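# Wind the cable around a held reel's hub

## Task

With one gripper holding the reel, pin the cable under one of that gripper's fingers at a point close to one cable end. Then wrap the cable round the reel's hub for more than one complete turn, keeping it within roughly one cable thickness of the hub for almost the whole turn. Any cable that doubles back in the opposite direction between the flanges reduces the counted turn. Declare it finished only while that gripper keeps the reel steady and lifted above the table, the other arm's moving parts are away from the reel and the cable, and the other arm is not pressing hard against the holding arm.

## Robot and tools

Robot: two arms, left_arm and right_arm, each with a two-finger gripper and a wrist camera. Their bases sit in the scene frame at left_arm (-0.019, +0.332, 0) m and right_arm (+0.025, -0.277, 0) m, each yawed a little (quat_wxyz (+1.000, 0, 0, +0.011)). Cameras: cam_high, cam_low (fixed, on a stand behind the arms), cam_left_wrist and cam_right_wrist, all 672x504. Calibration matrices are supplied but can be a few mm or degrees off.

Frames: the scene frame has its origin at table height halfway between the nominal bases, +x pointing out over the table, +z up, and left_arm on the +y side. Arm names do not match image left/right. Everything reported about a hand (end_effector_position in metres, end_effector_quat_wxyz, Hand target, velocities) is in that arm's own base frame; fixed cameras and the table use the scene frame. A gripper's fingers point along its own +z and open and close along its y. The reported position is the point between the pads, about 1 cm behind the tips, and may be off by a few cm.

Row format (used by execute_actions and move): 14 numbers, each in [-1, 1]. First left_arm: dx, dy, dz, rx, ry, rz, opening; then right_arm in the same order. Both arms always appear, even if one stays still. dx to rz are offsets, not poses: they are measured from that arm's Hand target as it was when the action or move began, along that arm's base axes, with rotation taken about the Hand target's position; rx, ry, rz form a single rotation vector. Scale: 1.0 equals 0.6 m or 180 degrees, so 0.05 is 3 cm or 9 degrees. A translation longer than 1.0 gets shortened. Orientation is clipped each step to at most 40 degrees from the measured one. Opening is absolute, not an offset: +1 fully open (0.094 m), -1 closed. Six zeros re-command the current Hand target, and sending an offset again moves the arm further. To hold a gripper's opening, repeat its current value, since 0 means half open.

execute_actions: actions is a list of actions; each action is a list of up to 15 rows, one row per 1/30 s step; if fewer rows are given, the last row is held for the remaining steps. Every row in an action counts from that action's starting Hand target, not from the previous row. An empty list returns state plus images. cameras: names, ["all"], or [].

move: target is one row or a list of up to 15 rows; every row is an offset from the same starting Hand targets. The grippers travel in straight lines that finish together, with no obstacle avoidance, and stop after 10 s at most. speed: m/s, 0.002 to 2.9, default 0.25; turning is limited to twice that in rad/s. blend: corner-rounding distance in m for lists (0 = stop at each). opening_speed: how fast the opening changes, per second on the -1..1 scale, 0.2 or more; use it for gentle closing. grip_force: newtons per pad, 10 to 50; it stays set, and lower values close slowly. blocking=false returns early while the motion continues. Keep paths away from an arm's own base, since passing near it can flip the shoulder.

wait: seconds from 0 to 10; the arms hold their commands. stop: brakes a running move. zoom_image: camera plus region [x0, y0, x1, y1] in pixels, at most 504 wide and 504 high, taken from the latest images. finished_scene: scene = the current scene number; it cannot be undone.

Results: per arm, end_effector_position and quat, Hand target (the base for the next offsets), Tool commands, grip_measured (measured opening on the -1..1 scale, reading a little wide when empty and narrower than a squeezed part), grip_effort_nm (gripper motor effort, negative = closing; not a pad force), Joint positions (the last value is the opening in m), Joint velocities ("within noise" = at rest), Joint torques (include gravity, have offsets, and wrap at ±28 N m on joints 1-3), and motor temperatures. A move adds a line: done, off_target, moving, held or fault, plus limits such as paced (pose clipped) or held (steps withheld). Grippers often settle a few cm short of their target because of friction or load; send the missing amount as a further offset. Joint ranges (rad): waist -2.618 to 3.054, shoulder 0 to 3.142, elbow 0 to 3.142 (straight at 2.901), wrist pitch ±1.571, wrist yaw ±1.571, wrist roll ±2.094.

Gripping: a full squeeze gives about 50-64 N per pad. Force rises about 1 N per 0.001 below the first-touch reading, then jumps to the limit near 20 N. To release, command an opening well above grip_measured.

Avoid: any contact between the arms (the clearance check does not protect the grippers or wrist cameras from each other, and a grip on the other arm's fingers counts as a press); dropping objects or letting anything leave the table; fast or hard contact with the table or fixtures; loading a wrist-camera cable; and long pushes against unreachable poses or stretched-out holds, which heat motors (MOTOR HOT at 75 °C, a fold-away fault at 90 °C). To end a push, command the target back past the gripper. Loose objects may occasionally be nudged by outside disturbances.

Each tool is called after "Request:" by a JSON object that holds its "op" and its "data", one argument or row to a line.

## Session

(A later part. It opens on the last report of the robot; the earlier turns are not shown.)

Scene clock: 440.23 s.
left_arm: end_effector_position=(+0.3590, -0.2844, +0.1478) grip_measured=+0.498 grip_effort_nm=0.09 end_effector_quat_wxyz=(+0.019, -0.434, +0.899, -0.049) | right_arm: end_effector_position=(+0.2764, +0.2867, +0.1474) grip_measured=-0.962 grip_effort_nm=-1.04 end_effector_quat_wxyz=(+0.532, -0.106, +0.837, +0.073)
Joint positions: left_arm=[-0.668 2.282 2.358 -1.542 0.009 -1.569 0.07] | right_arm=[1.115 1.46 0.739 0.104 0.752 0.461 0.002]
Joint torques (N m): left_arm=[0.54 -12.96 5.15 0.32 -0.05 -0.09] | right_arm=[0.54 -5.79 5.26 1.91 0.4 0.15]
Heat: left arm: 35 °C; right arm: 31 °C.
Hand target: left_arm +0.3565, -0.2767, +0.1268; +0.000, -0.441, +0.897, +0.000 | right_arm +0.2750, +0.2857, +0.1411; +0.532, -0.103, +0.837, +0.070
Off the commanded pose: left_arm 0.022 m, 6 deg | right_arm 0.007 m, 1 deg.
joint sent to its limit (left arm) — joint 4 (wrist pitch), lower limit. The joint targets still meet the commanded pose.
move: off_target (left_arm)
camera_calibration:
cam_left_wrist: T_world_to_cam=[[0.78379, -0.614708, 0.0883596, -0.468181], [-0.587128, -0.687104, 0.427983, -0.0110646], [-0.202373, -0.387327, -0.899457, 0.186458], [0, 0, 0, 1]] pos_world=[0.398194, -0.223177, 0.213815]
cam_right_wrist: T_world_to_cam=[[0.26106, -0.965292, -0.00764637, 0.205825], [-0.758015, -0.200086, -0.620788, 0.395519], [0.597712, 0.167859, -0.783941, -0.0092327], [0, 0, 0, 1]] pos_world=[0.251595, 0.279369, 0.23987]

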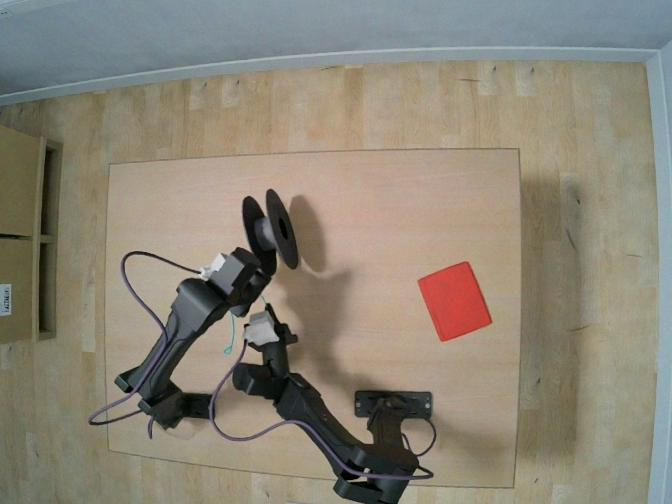

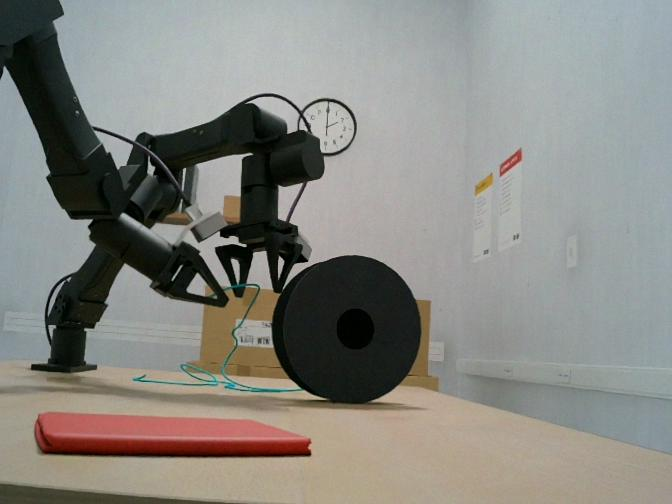

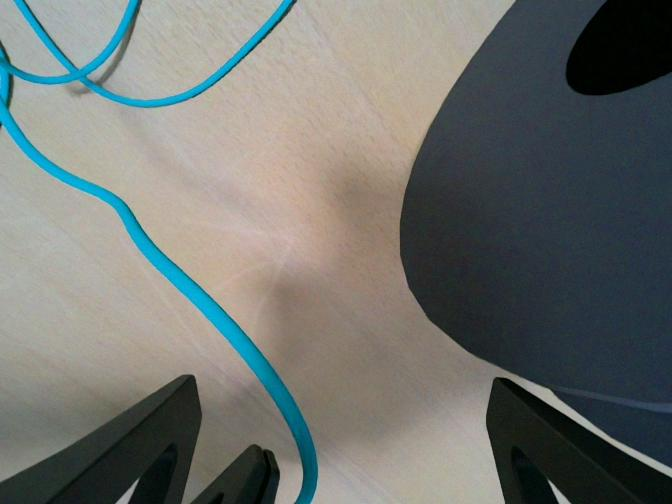

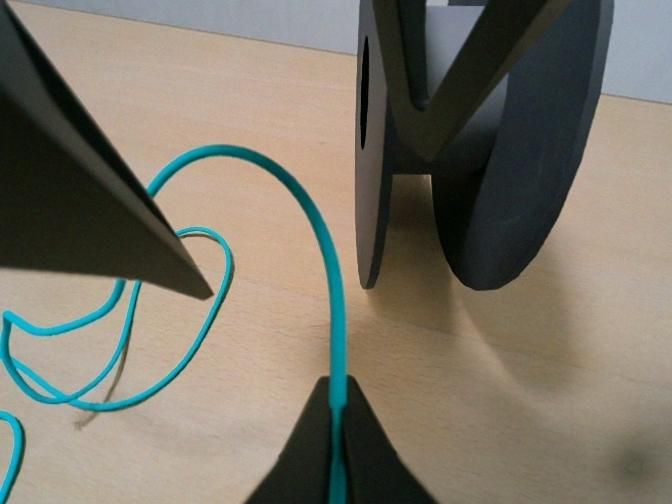

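Request:
{"op": "move", "data": {
  "target": [0.0,0,0,0,0,0,-0.85,0,0,0,0,0,0,-1],
  "opening_speed": 0.6
}}

Request:
{"op": "move", "data": {
  "target": [0.0,0,0,0,0,0,-1,0,0,0,0,0,0,-1],
  "cameras": ["all"]
}}

Request:
{"op": "zoom_image", "data": {
  "camera": "cam_low",
  "region": [200, 160, 380, 340]
}}

Scene clock: 443.07 s.
left_arm: end_effector_position=(+0.3590, -0.2844, +0.1478) grip_measured=-0.848 grip_effort_nm=-0.14 end_effector_quat_wxyz=(+0.019, -0.434, +0.899, -0.049) | right_arm: end_effector_position=(+0.2765, +0.2866, +0.1474) grip_measured=-0.962 grip_effort_nm=-1.04 end_effector_quat_wxyz=(+0.532, -0.106, +0.837, +0.072)
Joint positions: left_arm=[-0.668 2.282 2.358 -1.542 0.009 -1.569 0.007] | right_arm=[1.115 1.46 0.739 0.104 0.752 0.461 0.002]
Joint torques (N m): left_arm=[0.58 -12.94 5.15 0.33 -0.07 -0.1] | right_arm=[0.54 -5.74 5.29 1.9 0.39 0.17]
Heat: left arm: 35 °C; right arm: 31 °C.
Hand target: left_arm +0.3565, -0.2767, +0.1268; +0.000, -0.441, +0.897, +0.000 | right_arm +0.2750, +0.2857, +0.1410; +0.532, -0.103, +0.837, +0.070
Off the commanded pose: left_arm 0.022 m, 6 deg | right_arm 0.007 m, 0 deg.
joint sent to its limit (left arm) — joint 4 (wrist pitch), lower limit. The joint targets still meet the commanded pose.
move: off_target (left_arm)

Scene clock: 443.57 s.
left_arm: end_effector_position=(+0.3587, -0.2843, +0.1477) grip_measured=-0.947 grip_effort_nm=-1.05 end_effector_quat_wxyz=(+0.018, -0.434, +0.899, -0.049) | right_arm: end_effector_position=(+0.2766, +0.2866, +0.1476) grip_measured=-0.962 grip_effort_nm=-1.04 end_effector_quat_wxyz=(+0.533, -0.106, +0.837, +0.072)
Joint positions: left_arm=[-0.668 2.282 2.358 -1.543 0.01 -1.569 0.003] | right_arm=[1.115 1.46 0.739 0.104 0.753 0.461 0.002]
Joint torques (N m): left_arm=[0.54 -12.94 5.16 0.34 -0.07 -0.08] | right_arm=[0.55 -5.75 5.3 1.9 0.38 0.16]
Heat: left arm: 35 °C; right arm: 31 °C.
Hand target: left_arm +0.3564, -0.2767, +0.1268; +0.000, -0.441, +0.897, +0.000 | right_arm +0.2750, +0.2857, +0.1411; +0.532, -0.103, +0.837, +0.070
Off the commanded pose: left_arm 0.022 m, 6 deg | right_arm 0.007 m, 0 deg.
joint sent to its limit (left arm) — joint 4 (wrist pitch), lower limit. The joint targets still meet the commanded pose.
move: off_target (left_arm)
camera_calibration:
cam_left_wrist: T_world_to_cam=[[0.784067, -0.614516, 0.0872335, -0.467721], [-0.586453, -0.687456, 0.428341, -0.0114247], [-0.203253, -0.387007, -0.899396, 0.186814], [0, 0, 0, 1]] pos_world=[0.397995, -0.222978, 0.213715]
cam_right_wrist: T_world_to_cam=[[0.259917, -0.9656, -0.00766416, 0.20601], [-0.757601, -0.198995, -0.621644, 0.395401], [0.598735, 0.167383, -0.783262, -0.00932817], [0, 0, 0, 1]] pos_world=[0.251596, 0.279167, 0.240071]

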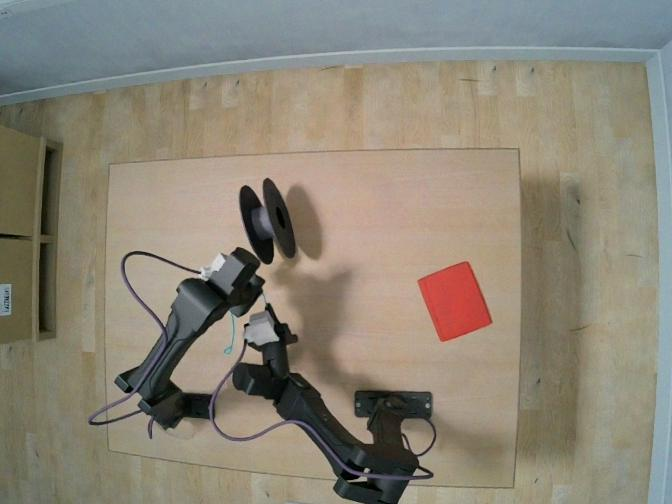

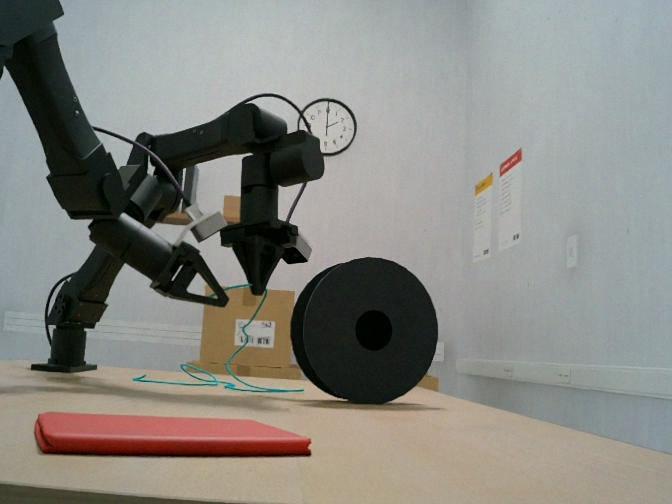

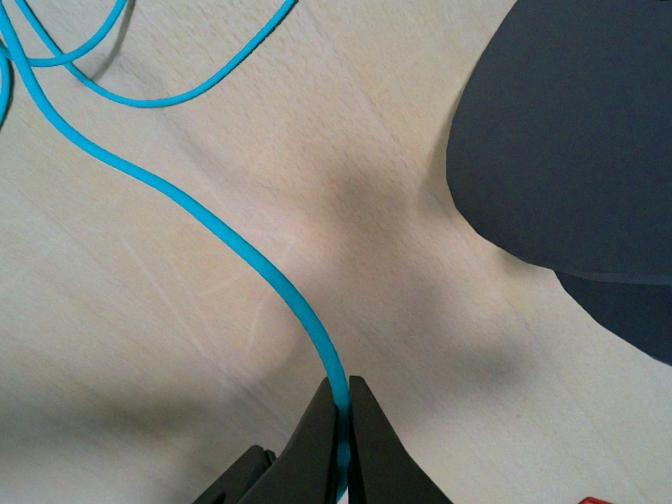

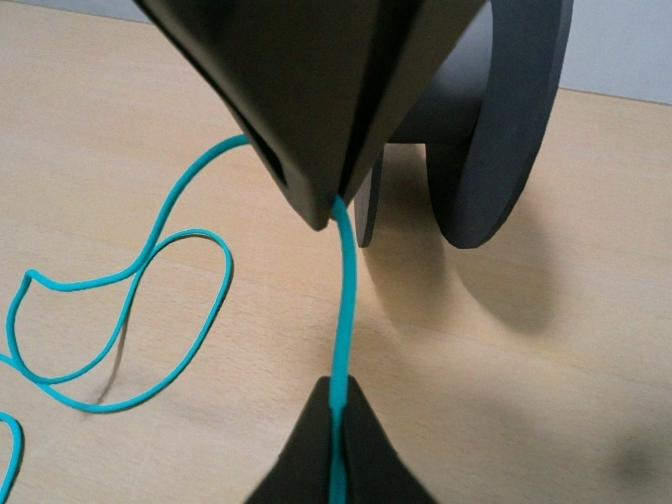

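Scaled by 2.800 from the camera's 672x504 image, which has a finer 960x720 frame.

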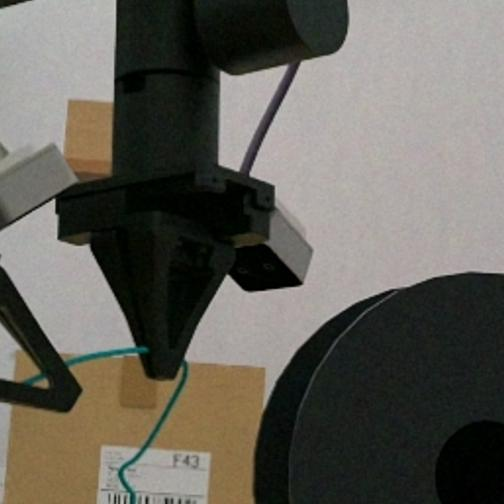

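Request:
{"op": "move", "data": {
  "target": [
    [0,0,0,0,0,0,-1,0,0,0,0,0,0,0.3],
    [0,0,0,0,0,0,-1,-0.136,-0.038,0.063,0,0,0,0.3]
  ],
  "speed": 0.12,
  "cameras": ["all"]
}}

Request:
{"op": "zoom_image", "data": {
  "camera": "cam_low",
  "region": [180, 180, 340, 340]
}}

Scene clock: 446.80 s.
left_arm: end_effector_position=(+0.3587, -0.2843, +0.1477) grip_measured=-0.947 grip_effort_nm=-1.05 end_effector_quat_wxyz=(+0.018, -0.434, +0.899, -0.049) | right_arm: end_effector_position=(+0.1937, +0.2610, +0.1665) grip_measured=+0.298 grip_effort_nm=0.11 end_effector_quat_wxyz=(+0.525, -0.114, +0.841, +0.061)
Joint positions: left_arm=[-0.668 2.282 2.358 -1.543 0.01 -1.569 0.003] | right_arm=[1.4 1.248 0.732 -0.361 0.959 0.759 0.061]
Joint torques (N m): left_arm=[0.55 -12.94 5.12 0.33 -0.06 -0.08] | right_arm=[0.66 -5.67 8.92 1.18 0.58 0.2]
Heat: left arm: 35 °C; right arm: 31 °C.
Hand target: left_arm +0.3564, -0.2767, +0.1268; +0.000, -0.441, +0.897, +0.000 | right_arm +0.1934, +0.2629, +0.1789; +0.532, -0.103, +0.837, +0.070
Off the commanded pose: left_arm 0.022 m, 6 deg | right_arm 0.012 m, 2 deg.
joint sent to its limit (left arm) — joint 4 (wrist pitch), lower limit. The joint targets still meet the commanded pose.
move: off_target (left_arm, right_arm)
camera_calibration:
cam_left_wrist: T_world_to_cam=[[0.784067, -0.614516, 0.0872335, -0.467721], [-0.586453, -0.687456, 0.428341, -0.0114247], [-0.203253, -0.387007, -0.899396, 0.186814], [0, 0, 0, 1]] pos_world=[0.397995, -0.222978, 0.213715]
cam_right_wrist: T_world_to_cam=[[0.262509, -0.964768, 0.01765, 0.1981], [-0.765949, -0.219466, -0.604282, 0.343384], [0.586865, 0.14511, -0.796575, 0.0697258], [0, 0, 0, 1]] pos_world=[0.170092, 0.256364, 0.259546]

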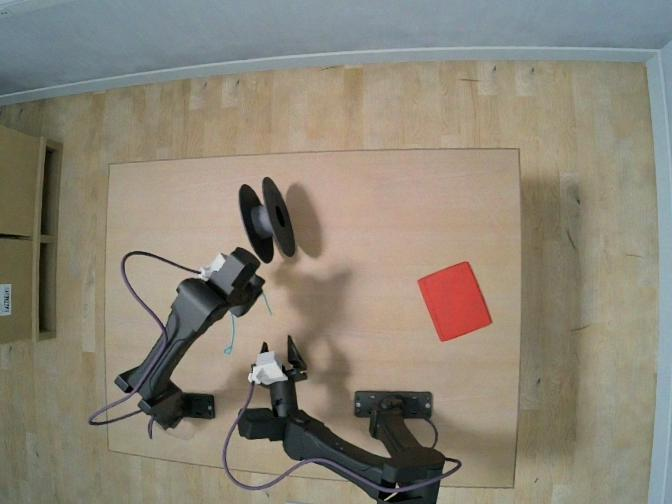

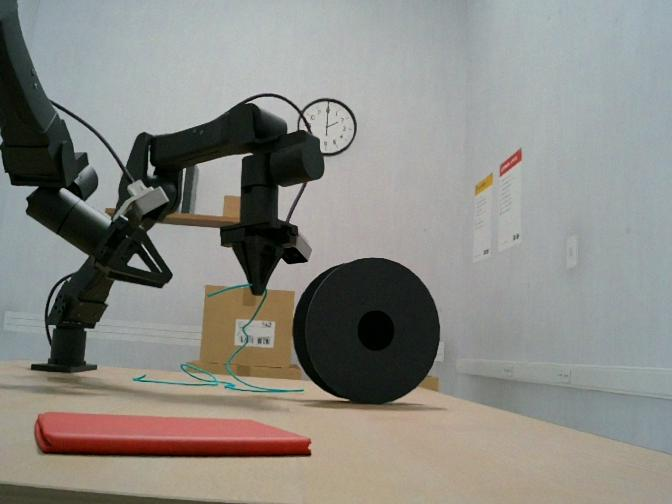

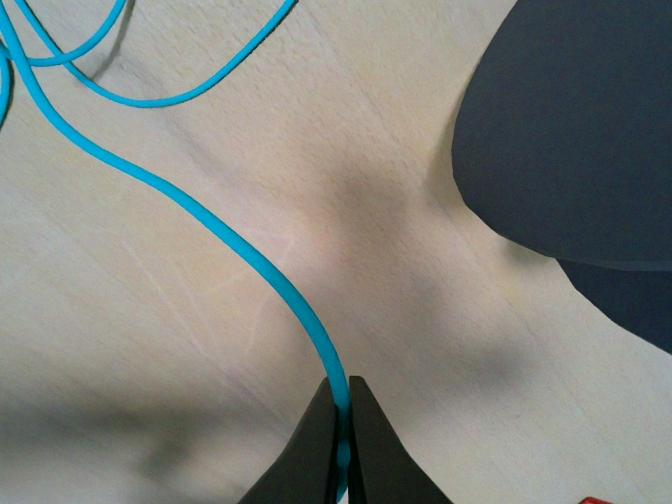

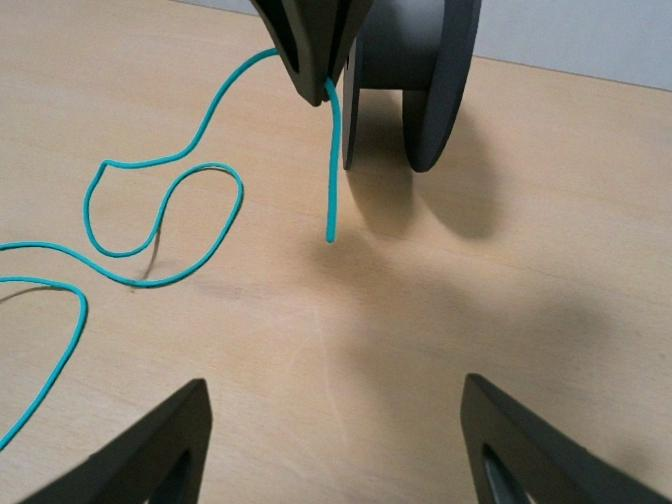

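Scaled by 3.150 from the camera's 672x504 image, which has a finer 960x720 frame.

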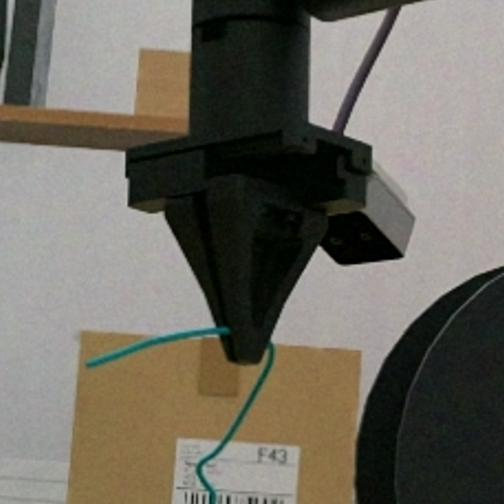

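Request:
{"op": "move", "data": {
  "target": [
    [0,0.05,0.15,0,0,0,-1,0,0,0,0,0,0,0.3],
    [0,0.3,0.15,0,0,0,-1,0.1,-0.05,0,0,0,0,0.45],
    [0,0.3,0.15,0,0,0,-1,0.231,-0.065,0,0,0,0,0.45]
  ],
  "speed": 0.15,
  "blend": [0.02,0.02,0],
  "cameras": ["all"]
}}

Scene clock: 451.63 s.
left_arm: end_effector_position=(+0.3656, -0.1000, +0.2100) grip_measured=-0.947 grip_effort_nm=-1.05 end_effector_quat_wxyz=(+0.052, -0.444, +0.893, -0.053) | right_arm: end_effector_position=(+0.3246, +0.2197, +0.1678) grip_measured=+0.448 grip_effort_nm=0.11 end_effector_quat_wxyz=(+0.521, -0.109, +0.844, +0.062)
Joint positions: left_arm=[-0.265 1.905 2.028 -1.546 0.01 -1.189 0.003] | right_arm=[0.815 1.303 0.704 0.062 0.501 0.269 0.068]
Joint torques (N m): left_arm=[-0.13 -15.41 5.2 0.45 -0.06 0.05] | right_arm=[-0.65 -4.72 9.25 2.06 0.13 -0.02]
Heat: left arm: 35 °C; right arm: 31 °C.
Hand target: left_arm +0.3564, -0.0967, +0.2169; +0.000, -0.441, +0.897, +0.000 | right_arm +0.3319, +0.2240, +0.1789; +0.532, -0.103, +0.837, +0.069
Off the commanded pose: left_arm 0.012 m, 9 deg | right_arm 0.014 m, 2 deg.
joint sent to its limit (left arm) — joint 4 (wrist pitch), lower limit. The joint targets are off in orientation, not in position.
move: off_target (left_arm, right_arm); blend cut to 0 m at target 2
camera_calibration:
cam_left_wrist: T_world_to_cam=[[0.793288, -0.595823, 0.125253, -0.374752], [-0.593708, -0.711429, 0.376004, 0.103854], [-0.134924, -0.372643, -0.918114, 0.295998], [0, 0, 0, 1]] pos_world=[0.398882, -0.0390999, 0.279649]
cam_right_wrist: T_world_to_cam=[[0.255397, -0.966792, 0.00922693, 0.128017], [-0.773463, -0.210032, -0.598032, 0.434632], [0.58011, 0.145599, -0.801419, 0.00273377], [0, 0, 0, 1]] pos_world=[0.301891, 0.214655, 0.260933]

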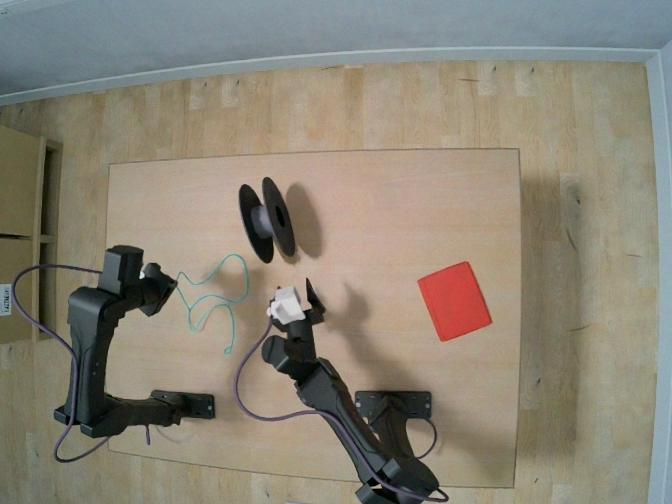

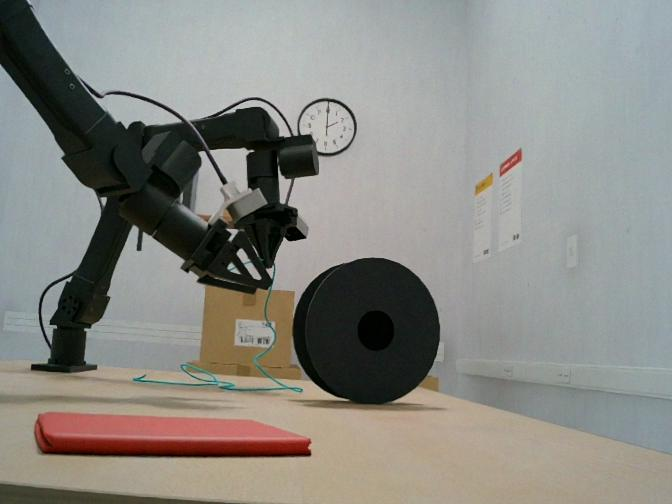

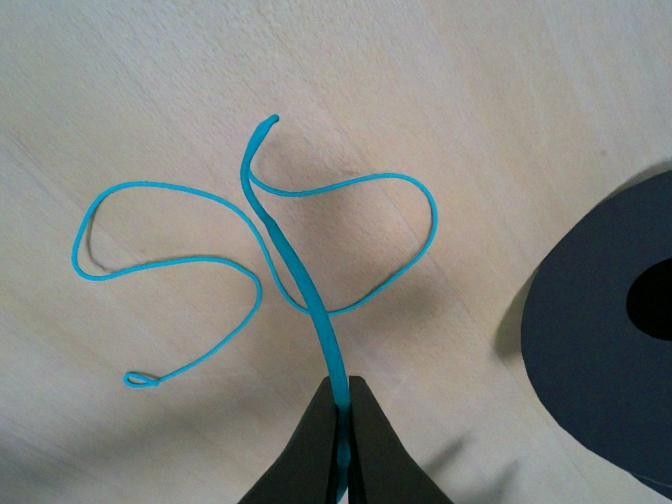

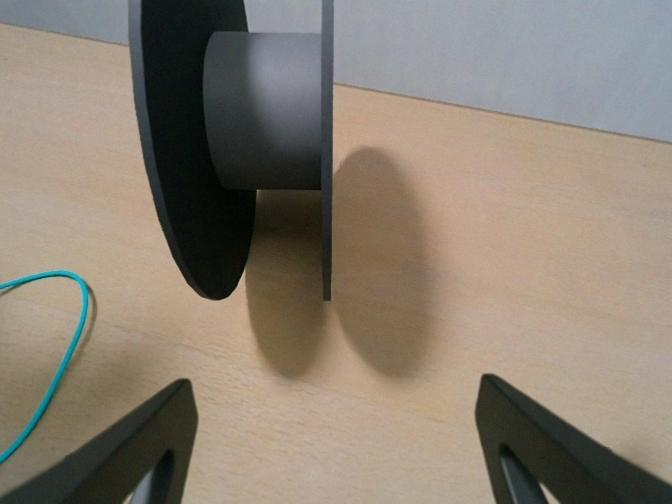

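Request:
{"op": "move", "data": {
  "target": [0,0,0,0,0,0,-1,0.16,0.05,0,0,0,0,0.45],
  "speed": 0.1,
  "cameras": ["cam_low","cam_right_wrist"]
}}

Scene clock: 453.63 s.
left_arm: end_effector_position=(+0.3656, -0.1000, +0.2100) grip_measured=-0.947 grip_effort_nm=-1.05 end_effector_quat_wxyz=(+0.052, -0.444, +0.893, -0.053) | right_arm: end_effector_position=(+0.4197, +0.2506, +0.1711) grip_measured=+0.448 grip_effort_nm=0.10 end_effector_quat_wxyz=(+0.523, -0.106, +0.843, +0.065)
Joint positions: left_arm=[-0.265 1.905 2.028 -1.546 0.01 -1.189 0.003] | right_arm=[0.673 1.656 1.022 0.136 0.377 0.196 0.068]
Joint torques (N m): left_arm=[-0.12 -15.39 5.24 0.46 -0.06 0.05] | right_arm=[-0.61 -7.91 9.26 2.12 0.08 -0.02]
Heat: left arm: 35 °C; right arm: 31 °C.
Hand target: left_arm +0.3564, -0.0967, +0.2169; +0.000, -0.441, +0.897, +0.000 | right_arm +0.4280, +0.2538, +0.1787; +0.532, -0.103, +0.838, +0.069
Off the commanded pose: left_arm 0.012 m, 9 deg | right_arm 0.012 m, 1 deg.
joint sent to its limit (left arm) — joint 4 (wrist pitch), lower limit. The joint targets are off in orientation, not in position.
move: off_target (left_arm, right_arm)
camera_calibration:
cam_right_wrist: T_world_to_cam=[[0.253091, -0.96744, 0.00221749, 0.135896], [-0.772255, -0.203408, -0.60187, 0.515189], [0.582724, 0.150615, -0.798591, -0.0570221], [0, 0, 0, 1]] pos_world=[0.396692, 0.244853, 0.264238]
Images, in order (width x height): cam_low 672x504, cam_right_wrist 672x504.

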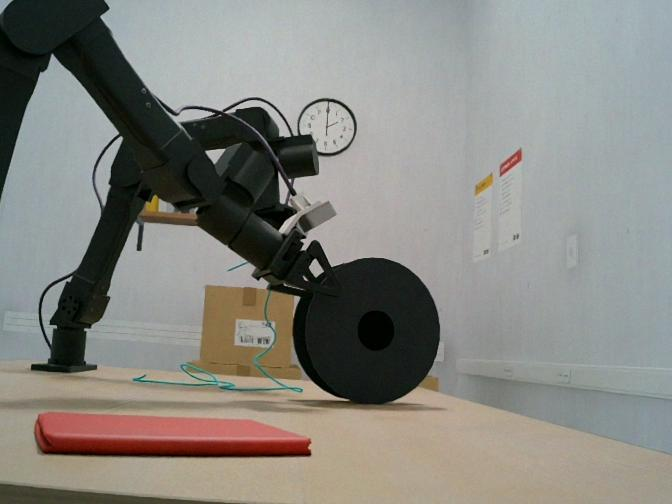

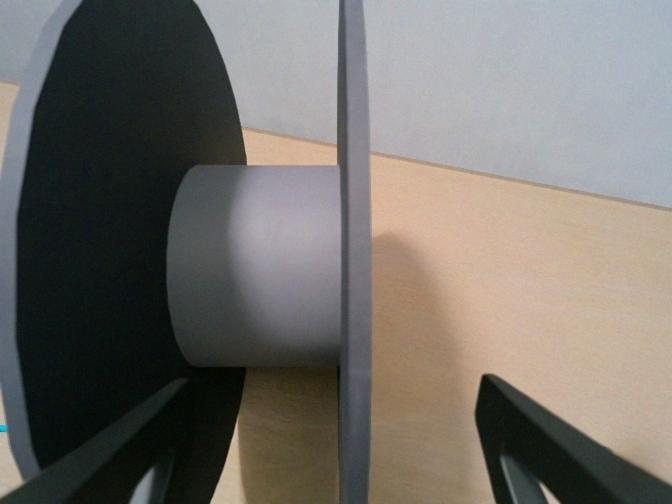

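Request:
{"op": "move", "data": {
  "target": [0,0,0,0,0,0,-1,0,0,0,0,0,0,-1],
  "opening_speed": 0.8
}}

Request:
{"op": "move", "data": {
  "target": [
    [0,0,0,0,0,0,-1,0,0,0.06,0,0,0,-1],
    [0,0,0,0,0,0,-1,-0.12,0.0,0.06,0,0,0,-1],
    [0,0,0,0,0,0,-1,-0.23,0.01,0.05,0,0,0,-1]
  ],
  "speed": 0.12,
  "blend": [0.02,0.05,0],
  "cameras": ["all"]
}}

Scene clock: 456.10 s.
left_arm: end_effector_position=(+0.3656, -0.1000, +0.2100) grip_measured=-0.947 grip_effort_nm=-1.05 end_effector_quat_wxyz=(+0.052, -0.444, +0.893, -0.053) | right_arm: end_effector_position=(+0.4198, +0.2507, +0.1710) grip_measured=-0.914 grip_effort_nm=-1.04 end_effector_quat_wxyz=(+0.523, -0.107, +0.843, +0.065)
Joint positions: left_arm=[-0.265 1.905 2.028 -1.546 0.01 -1.189 0.003] | right_arm=[0.672 1.656 1.022 0.136 0.375 0.195 0.004]
Joint torques (N m): left_arm=[-0.13 -15.34 5.24 0.46 -0.06 0.06] | right_arm=[-0.5 -8.02 9.26 2.14 0.09 -0.01]
Heat: left arm: 35 °C; right arm: 31 °C.
Hand target: left_arm +0.3564, -0.0967, +0.2169; +0.000, -0.441, +0.897, +0.000 | right_arm +0.4279, +0.2539, +0.1787; +0.532, -0.103, +0.838, +0.069
Off the commanded pose: left_arm 0.012 m, 9 deg | right_arm 0.012 m, 1 deg.
joint sent to its limit (left arm) — joint 4 (wrist pitch), lower limit. The joint targets are off in orientation, not in position.
move: off_target (left_arm, right_arm)

Scene clock: 458.30 s.
left_arm: end_effector_position=(+0.3656, -0.1000, +0.2100) grip_measured=-0.947 grip_effort_nm=-1.05 end_effector_quat_wxyz=(+0.052, -0.444, +0.893, -0.053) | right_arm: end_effector_position=(+0.2892, +0.2625, +0.1915) grip_measured=-0.914 grip_effort_nm=-1.05 end_effector_quat_wxyz=(+0.510, -0.127, +0.849, +0.054)
Joint positions: left_arm=[-0.265 1.905 2.028 -1.546 0.01 -1.189 0.003] | right_arm=[1.02 1.335 0.869 -0.175 0.656 0.383 0.004]
Joint torques (N m): left_arm=[-0.17 -15.41 5.26 0.44 -0.05 0.06] | right_arm=[0.38 -9.35 6.52 2.11 0.54 0.2]
Heat: left arm: 35 °C; right arm: 31 °C.
Hand target: left_arm +0.3564, -0.0967, +0.2169; +0.000, -0.441, +0.897, +0.000 | right_arm +0.2899, +0.2599, +0.2087; +0.532, -0.103, +0.837, +0.069
Off the commanded pose: left_arm 0.012 m, 9 deg | right_arm 0.017 m, 4 deg.
joint sent to its limit (left arm) — joint 4 (wrist pitch), lower limit. The joint targets are off in orientation, not in position.
move: off_target (left_arm, right_arm); blend cut to 0.018 m at target 1, 0.0333 m at target 2
camera_calibration:
cam_left_wrist: T_world_to_cam=[[0.793288, -0.595823, 0.125253, -0.374752], [-0.593708, -0.711429, 0.376004, 0.103854], [-0.134924, -0.372643, -0.918114, 0.295998], [0, 0, 0, 1]] pos_world=[0.398882, -0.0390999, 0.279649]
cam_right_wrist: T_world_to_cam=[[0.277668, -0.959893, 0.0388095, 0.164343], [-0.779805, -0.2488, -0.574459, 0.437902], [0.561074, 0.129245, -0.817613, 0.0489492], [0, 0, 0, 1]] pos_world=[0.268381, 0.260376, 0.2852]

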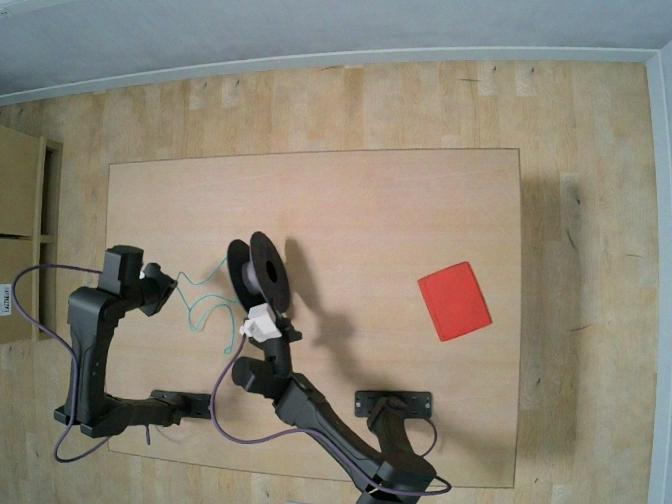

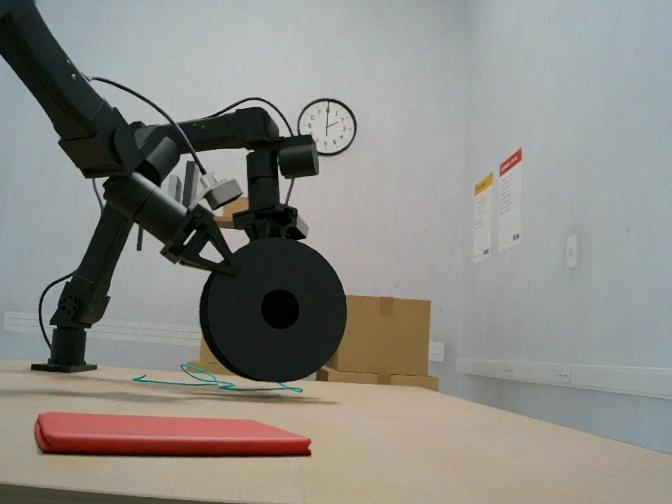

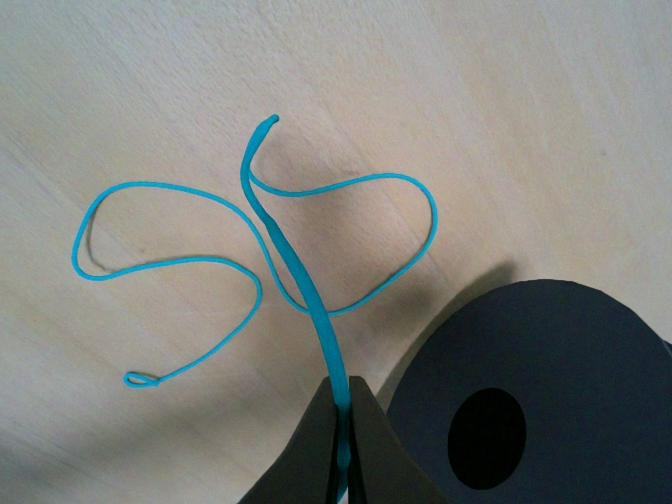

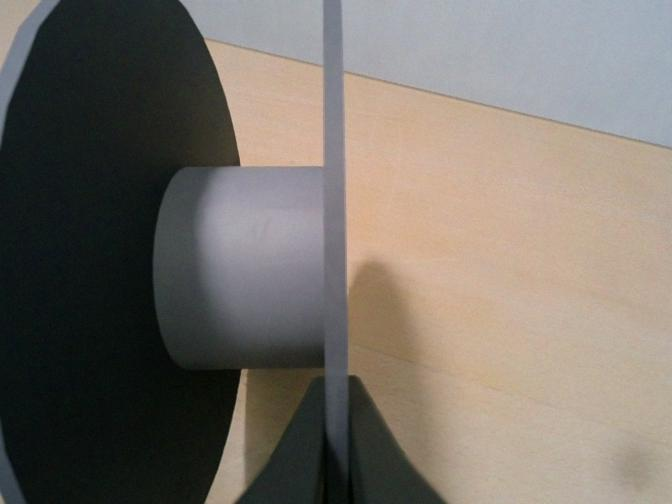

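Request:
{"op": "move", "data": {
  "target": [
    [0,0,0.03,0,0,0,-1,0.015,-0.058,0,0,0,0,-1],
    [0,0,0.03,0,0,0,-1,0.015,-0.058,-0.04,0,0,0,-1]
  ],
  "speed": 0.08,
  "cameras": ["all"]
}}

Scene clock: 461.03 s.
left_arm: end_effector_position=(+0.3624, -0.0991, +0.2223) grip_measured=-0.947 grip_effort_nm=-1.05 end_effector_quat_wxyz=(+0.065, -0.444, +0.892, -0.064) | right_arm: end_effector_position=(+0.2927, +0.2238, +0.1722) grip_measured=-0.914 grip_effort_nm=-1.05 end_effector_quat_wxyz=(+0.509, -0.121, +0.850, +0.055)
Joint positions: left_arm=[-0.265 1.87 2.028 -1.546 0.01 -1.189 0.003] | right_arm=[0.922 1.226 0.708 -0.088 0.58 0.328 0.004]
Joint torques (N m): left_arm=[-0.16 -14.87 7.16 0.53 -0.04 0.04] | right_arm=[-0.59 -5.78 6.38 2.56 0.32 0.01]
Heat: left arm: 35 °C; right arm: 32 °C.
Hand target: left_arm +0.3564, -0.0967, +0.2348; +0.000, -0.441, +0.897, +0.000 | right_arm +0.2989, +0.2251, +0.1847; +0.532, -0.103, +0.837, +0.069
Off the commanded pose: left_arm 0.014 m, 11 deg | right_arm 0.014 m, 4 deg.
joint sent to its limit (left arm) — joint 4 (wrist pitch), lower limit. The joint targets are off in orientation, not in position.
move: off_target (left_arm, right_arm)
camera_calibration:
cam_left_wrist: T_world_to_cam=[[0.788639, -0.594515, 0.156846, -0.378394], [-0.60592, -0.708129, 0.362512, 0.105727], [-0.104451, -0.380927, -0.918686, 0.295352], [0, 0, 0, 1]] pos_world=[0.393328, -0.0375849, 0.292358]
cam_right_wrist: T_world_to_cam=[[0.268243, -0.962853, 0.0309852, 0.131696], [-0.784804, -0.237067, -0.57261, 0.418351], [0.558685, 0.129282, -0.819242, 0.0372581], [0, 0, 0, 1]] pos_world=[0.272182, 0.221164, 0.265995]

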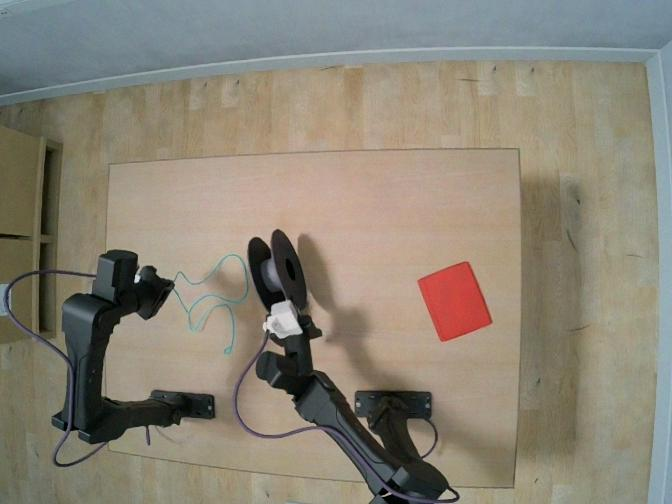

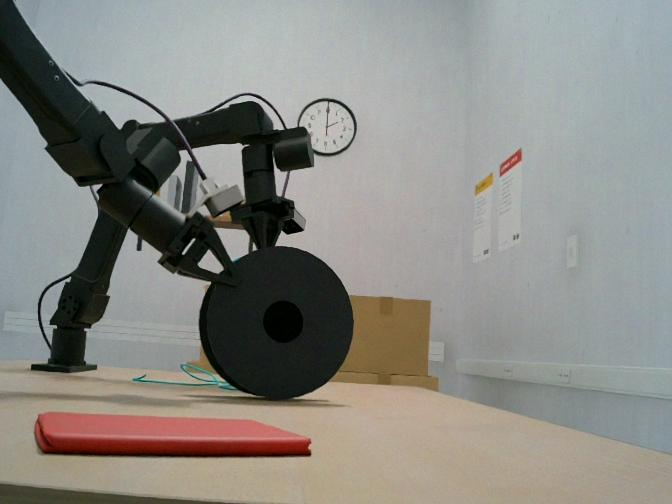

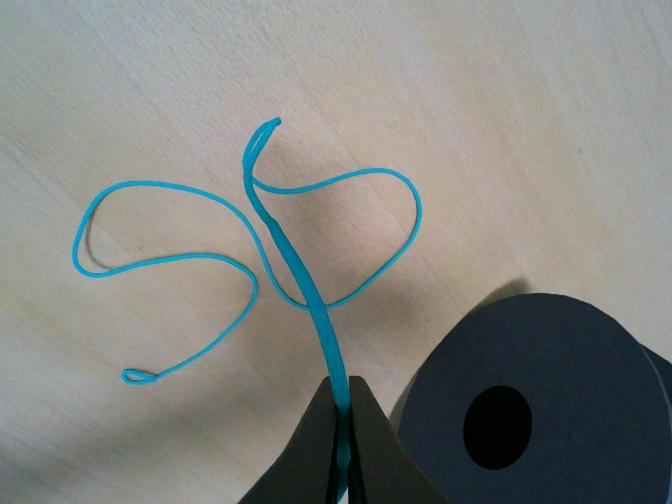

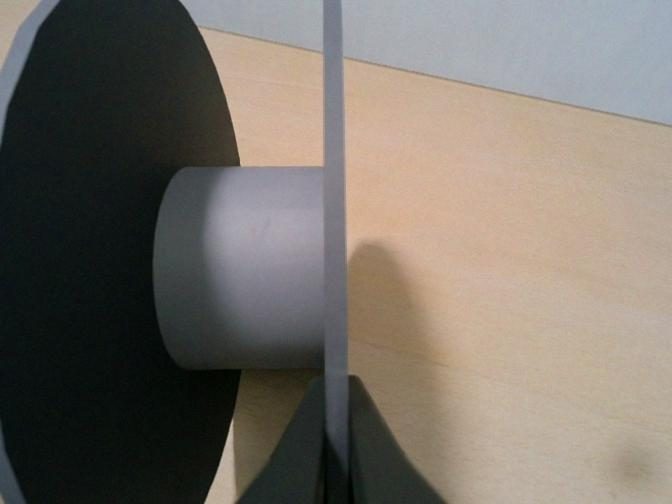

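Request:
{"op": "move", "data": {
  "target": [0,0,0.0,0,0,0,-1,0,0,-0.016,0,0,0,-1],
  "speed": 0.05,
  "cameras": ["cam_low"]
}}

Scene clock: 462.17 s.
left_arm: end_effector_position=(+0.3624, -0.0991, +0.2223) grip_measured=-0.947 grip_effort_nm=-1.05 end_effector_quat_wxyz=(+0.065, -0.444, +0.892, -0.064) | right_arm: end_effector_position=(+0.2932, +0.2246, +0.1696) grip_measured=-0.914 grip_effort_nm=-1.05 end_effector_quat_wxyz=(+0.517, -0.117, +0.846, +0.063)
Joint positions: left_arm=[-0.265 1.87 2.028 -1.546 0.01 -1.189 0.003] | right_arm=[0.922 1.226 0.679 -0.032 0.58 0.328 0.004]
Joint torques (N m): left_arm=[-0.2 -14.89 7.13 0.52 -0.07 0.02] | right_arm=[-0.66 -4.42 6.27 2.47 0.32 0.01]
Heat: left arm: 35 °C; right arm: 32 °C.
Hand target: left_arm +0.3564, -0.0967, +0.2348; +0.000, -0.441, +0.897, +0.000 | right_arm +0.2990, +0.2251, +0.1752; +0.532, -0.103, +0.837, +0.069
Off the commanded pose: left_arm 0.014 m, 11 deg | right_arm 0.008 m, 3 deg.
joint sent to its limit (left arm) — joint 4 (wrist pitch), lower limit. The joint targets are off in orientation, not in position.
move: off_target (left_arm, right_arm)
Images, in order (width x height): cam_low 672x504.

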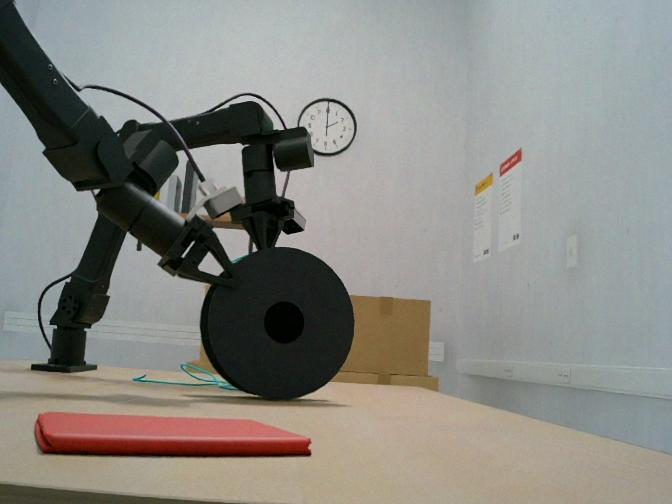

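Request:
{"op": "move", "data": {
  "target": [0,0,0.0,0,0,0,-1,0,0,0,0,0,0,0.5],
  "opening_speed": 0.8,
  "cameras": ["all"]
}}

Request:
{"op": "zoom_image", "data": {
  "camera": "cam_high",
  "region": [160, 190, 350, 370]
}}

Scene clock: 465.83 s.
left_arm: end_effector_position=(+0.3624, -0.0991, +0.2223) grip_measured=-0.947 grip_effort_nm=-1.05 end_effector_quat_wxyz=(+0.065, -0.444, +0.892, -0.064) | right_arm: end_effector_position=(+0.2964, +0.2285, +0.1779) grip_measured=+0.498 grip_effort_nm=0.11 end_effector_quat_wxyz=(+0.530, -0.108, +0.838, +0.075)
Joint positions: left_arm=[-0.265 1.87 2.028 -1.546 0.01 -1.189 0.003] | right_arm=[0.922 1.226 0.679 0.012 0.581 0.328 0.07]
Joint torques (N m): left_arm=[-0.16 -14.91 7.13 0.52 -0.06 0.06] | right_arm=[-0.66 -4.45 6.17 2.05 0.3 0]
Heat: left arm: 35 °C; right arm: 32 °C.
Hand target: left_arm +0.3564, -0.0967, +0.2348; +0.000, -0.441, +0.897, +0.000 | right_arm +0.2990, +0.2251, +0.1752; +0.532, -0.103, +0.837, +0.069
Off the commanded pose: left_arm 0.014 m, 11 deg | right_arm 0.005 m, 1 deg.
joint sent to its limit (left arm) — joint 4 (wrist pitch), lower limit. The joint targets are off in orientation, not in position.
move: off_target (left_arm)
camera_calibration:
cam_left_wrist: T_world_to_cam=[[0.788639, -0.594515, 0.156846, -0.378394], [-0.60592, -0.708129, 0.362512, 0.105727], [-0.104451, -0.380927, -0.918686, 0.295352], [0, 0, 0, 1]] pos_world=[0.393328, -0.0375849, 0.292358]
cam_right_wrist: T_world_to_cam=[[0.266833, -0.963684, -0.0106725, 0.143071], [-0.759752, -0.203527, -0.617539, 0.418665], [0.59294, 0.172888, -0.786468, 0.0133441], [0, 0, 0, 1]] pos_world=[0.271993, 0.220778, 0.270563]

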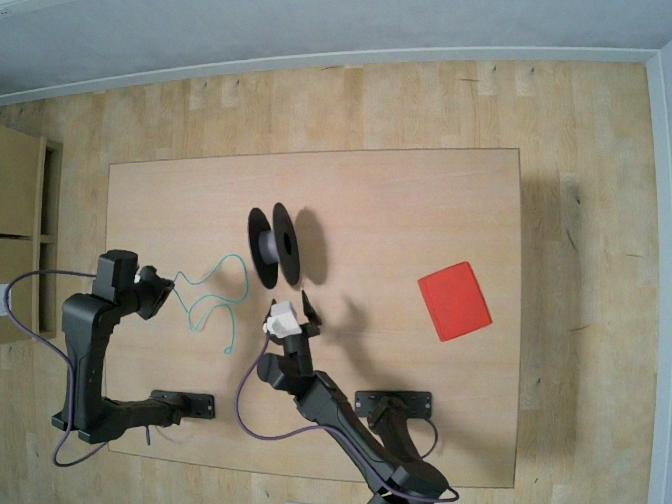

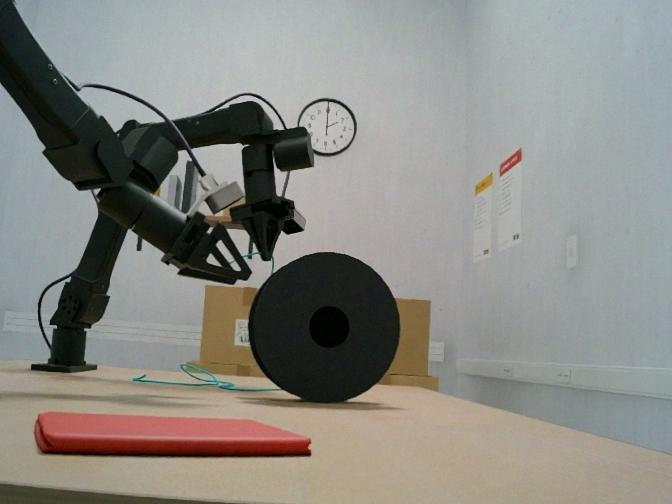

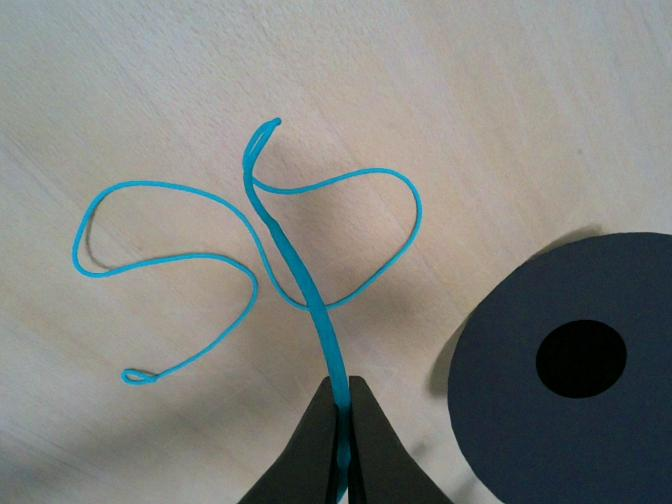

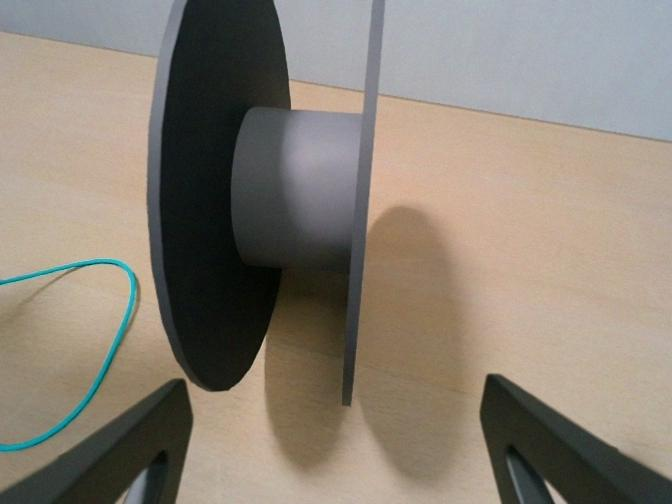

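Scaled by 2.653 from the camera's 672x504 image, which has a finer 960x720 frame.

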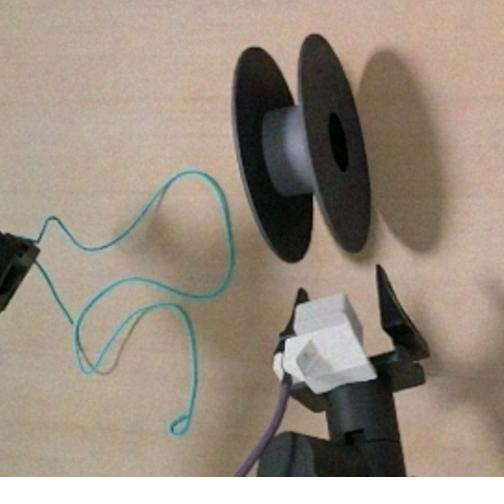

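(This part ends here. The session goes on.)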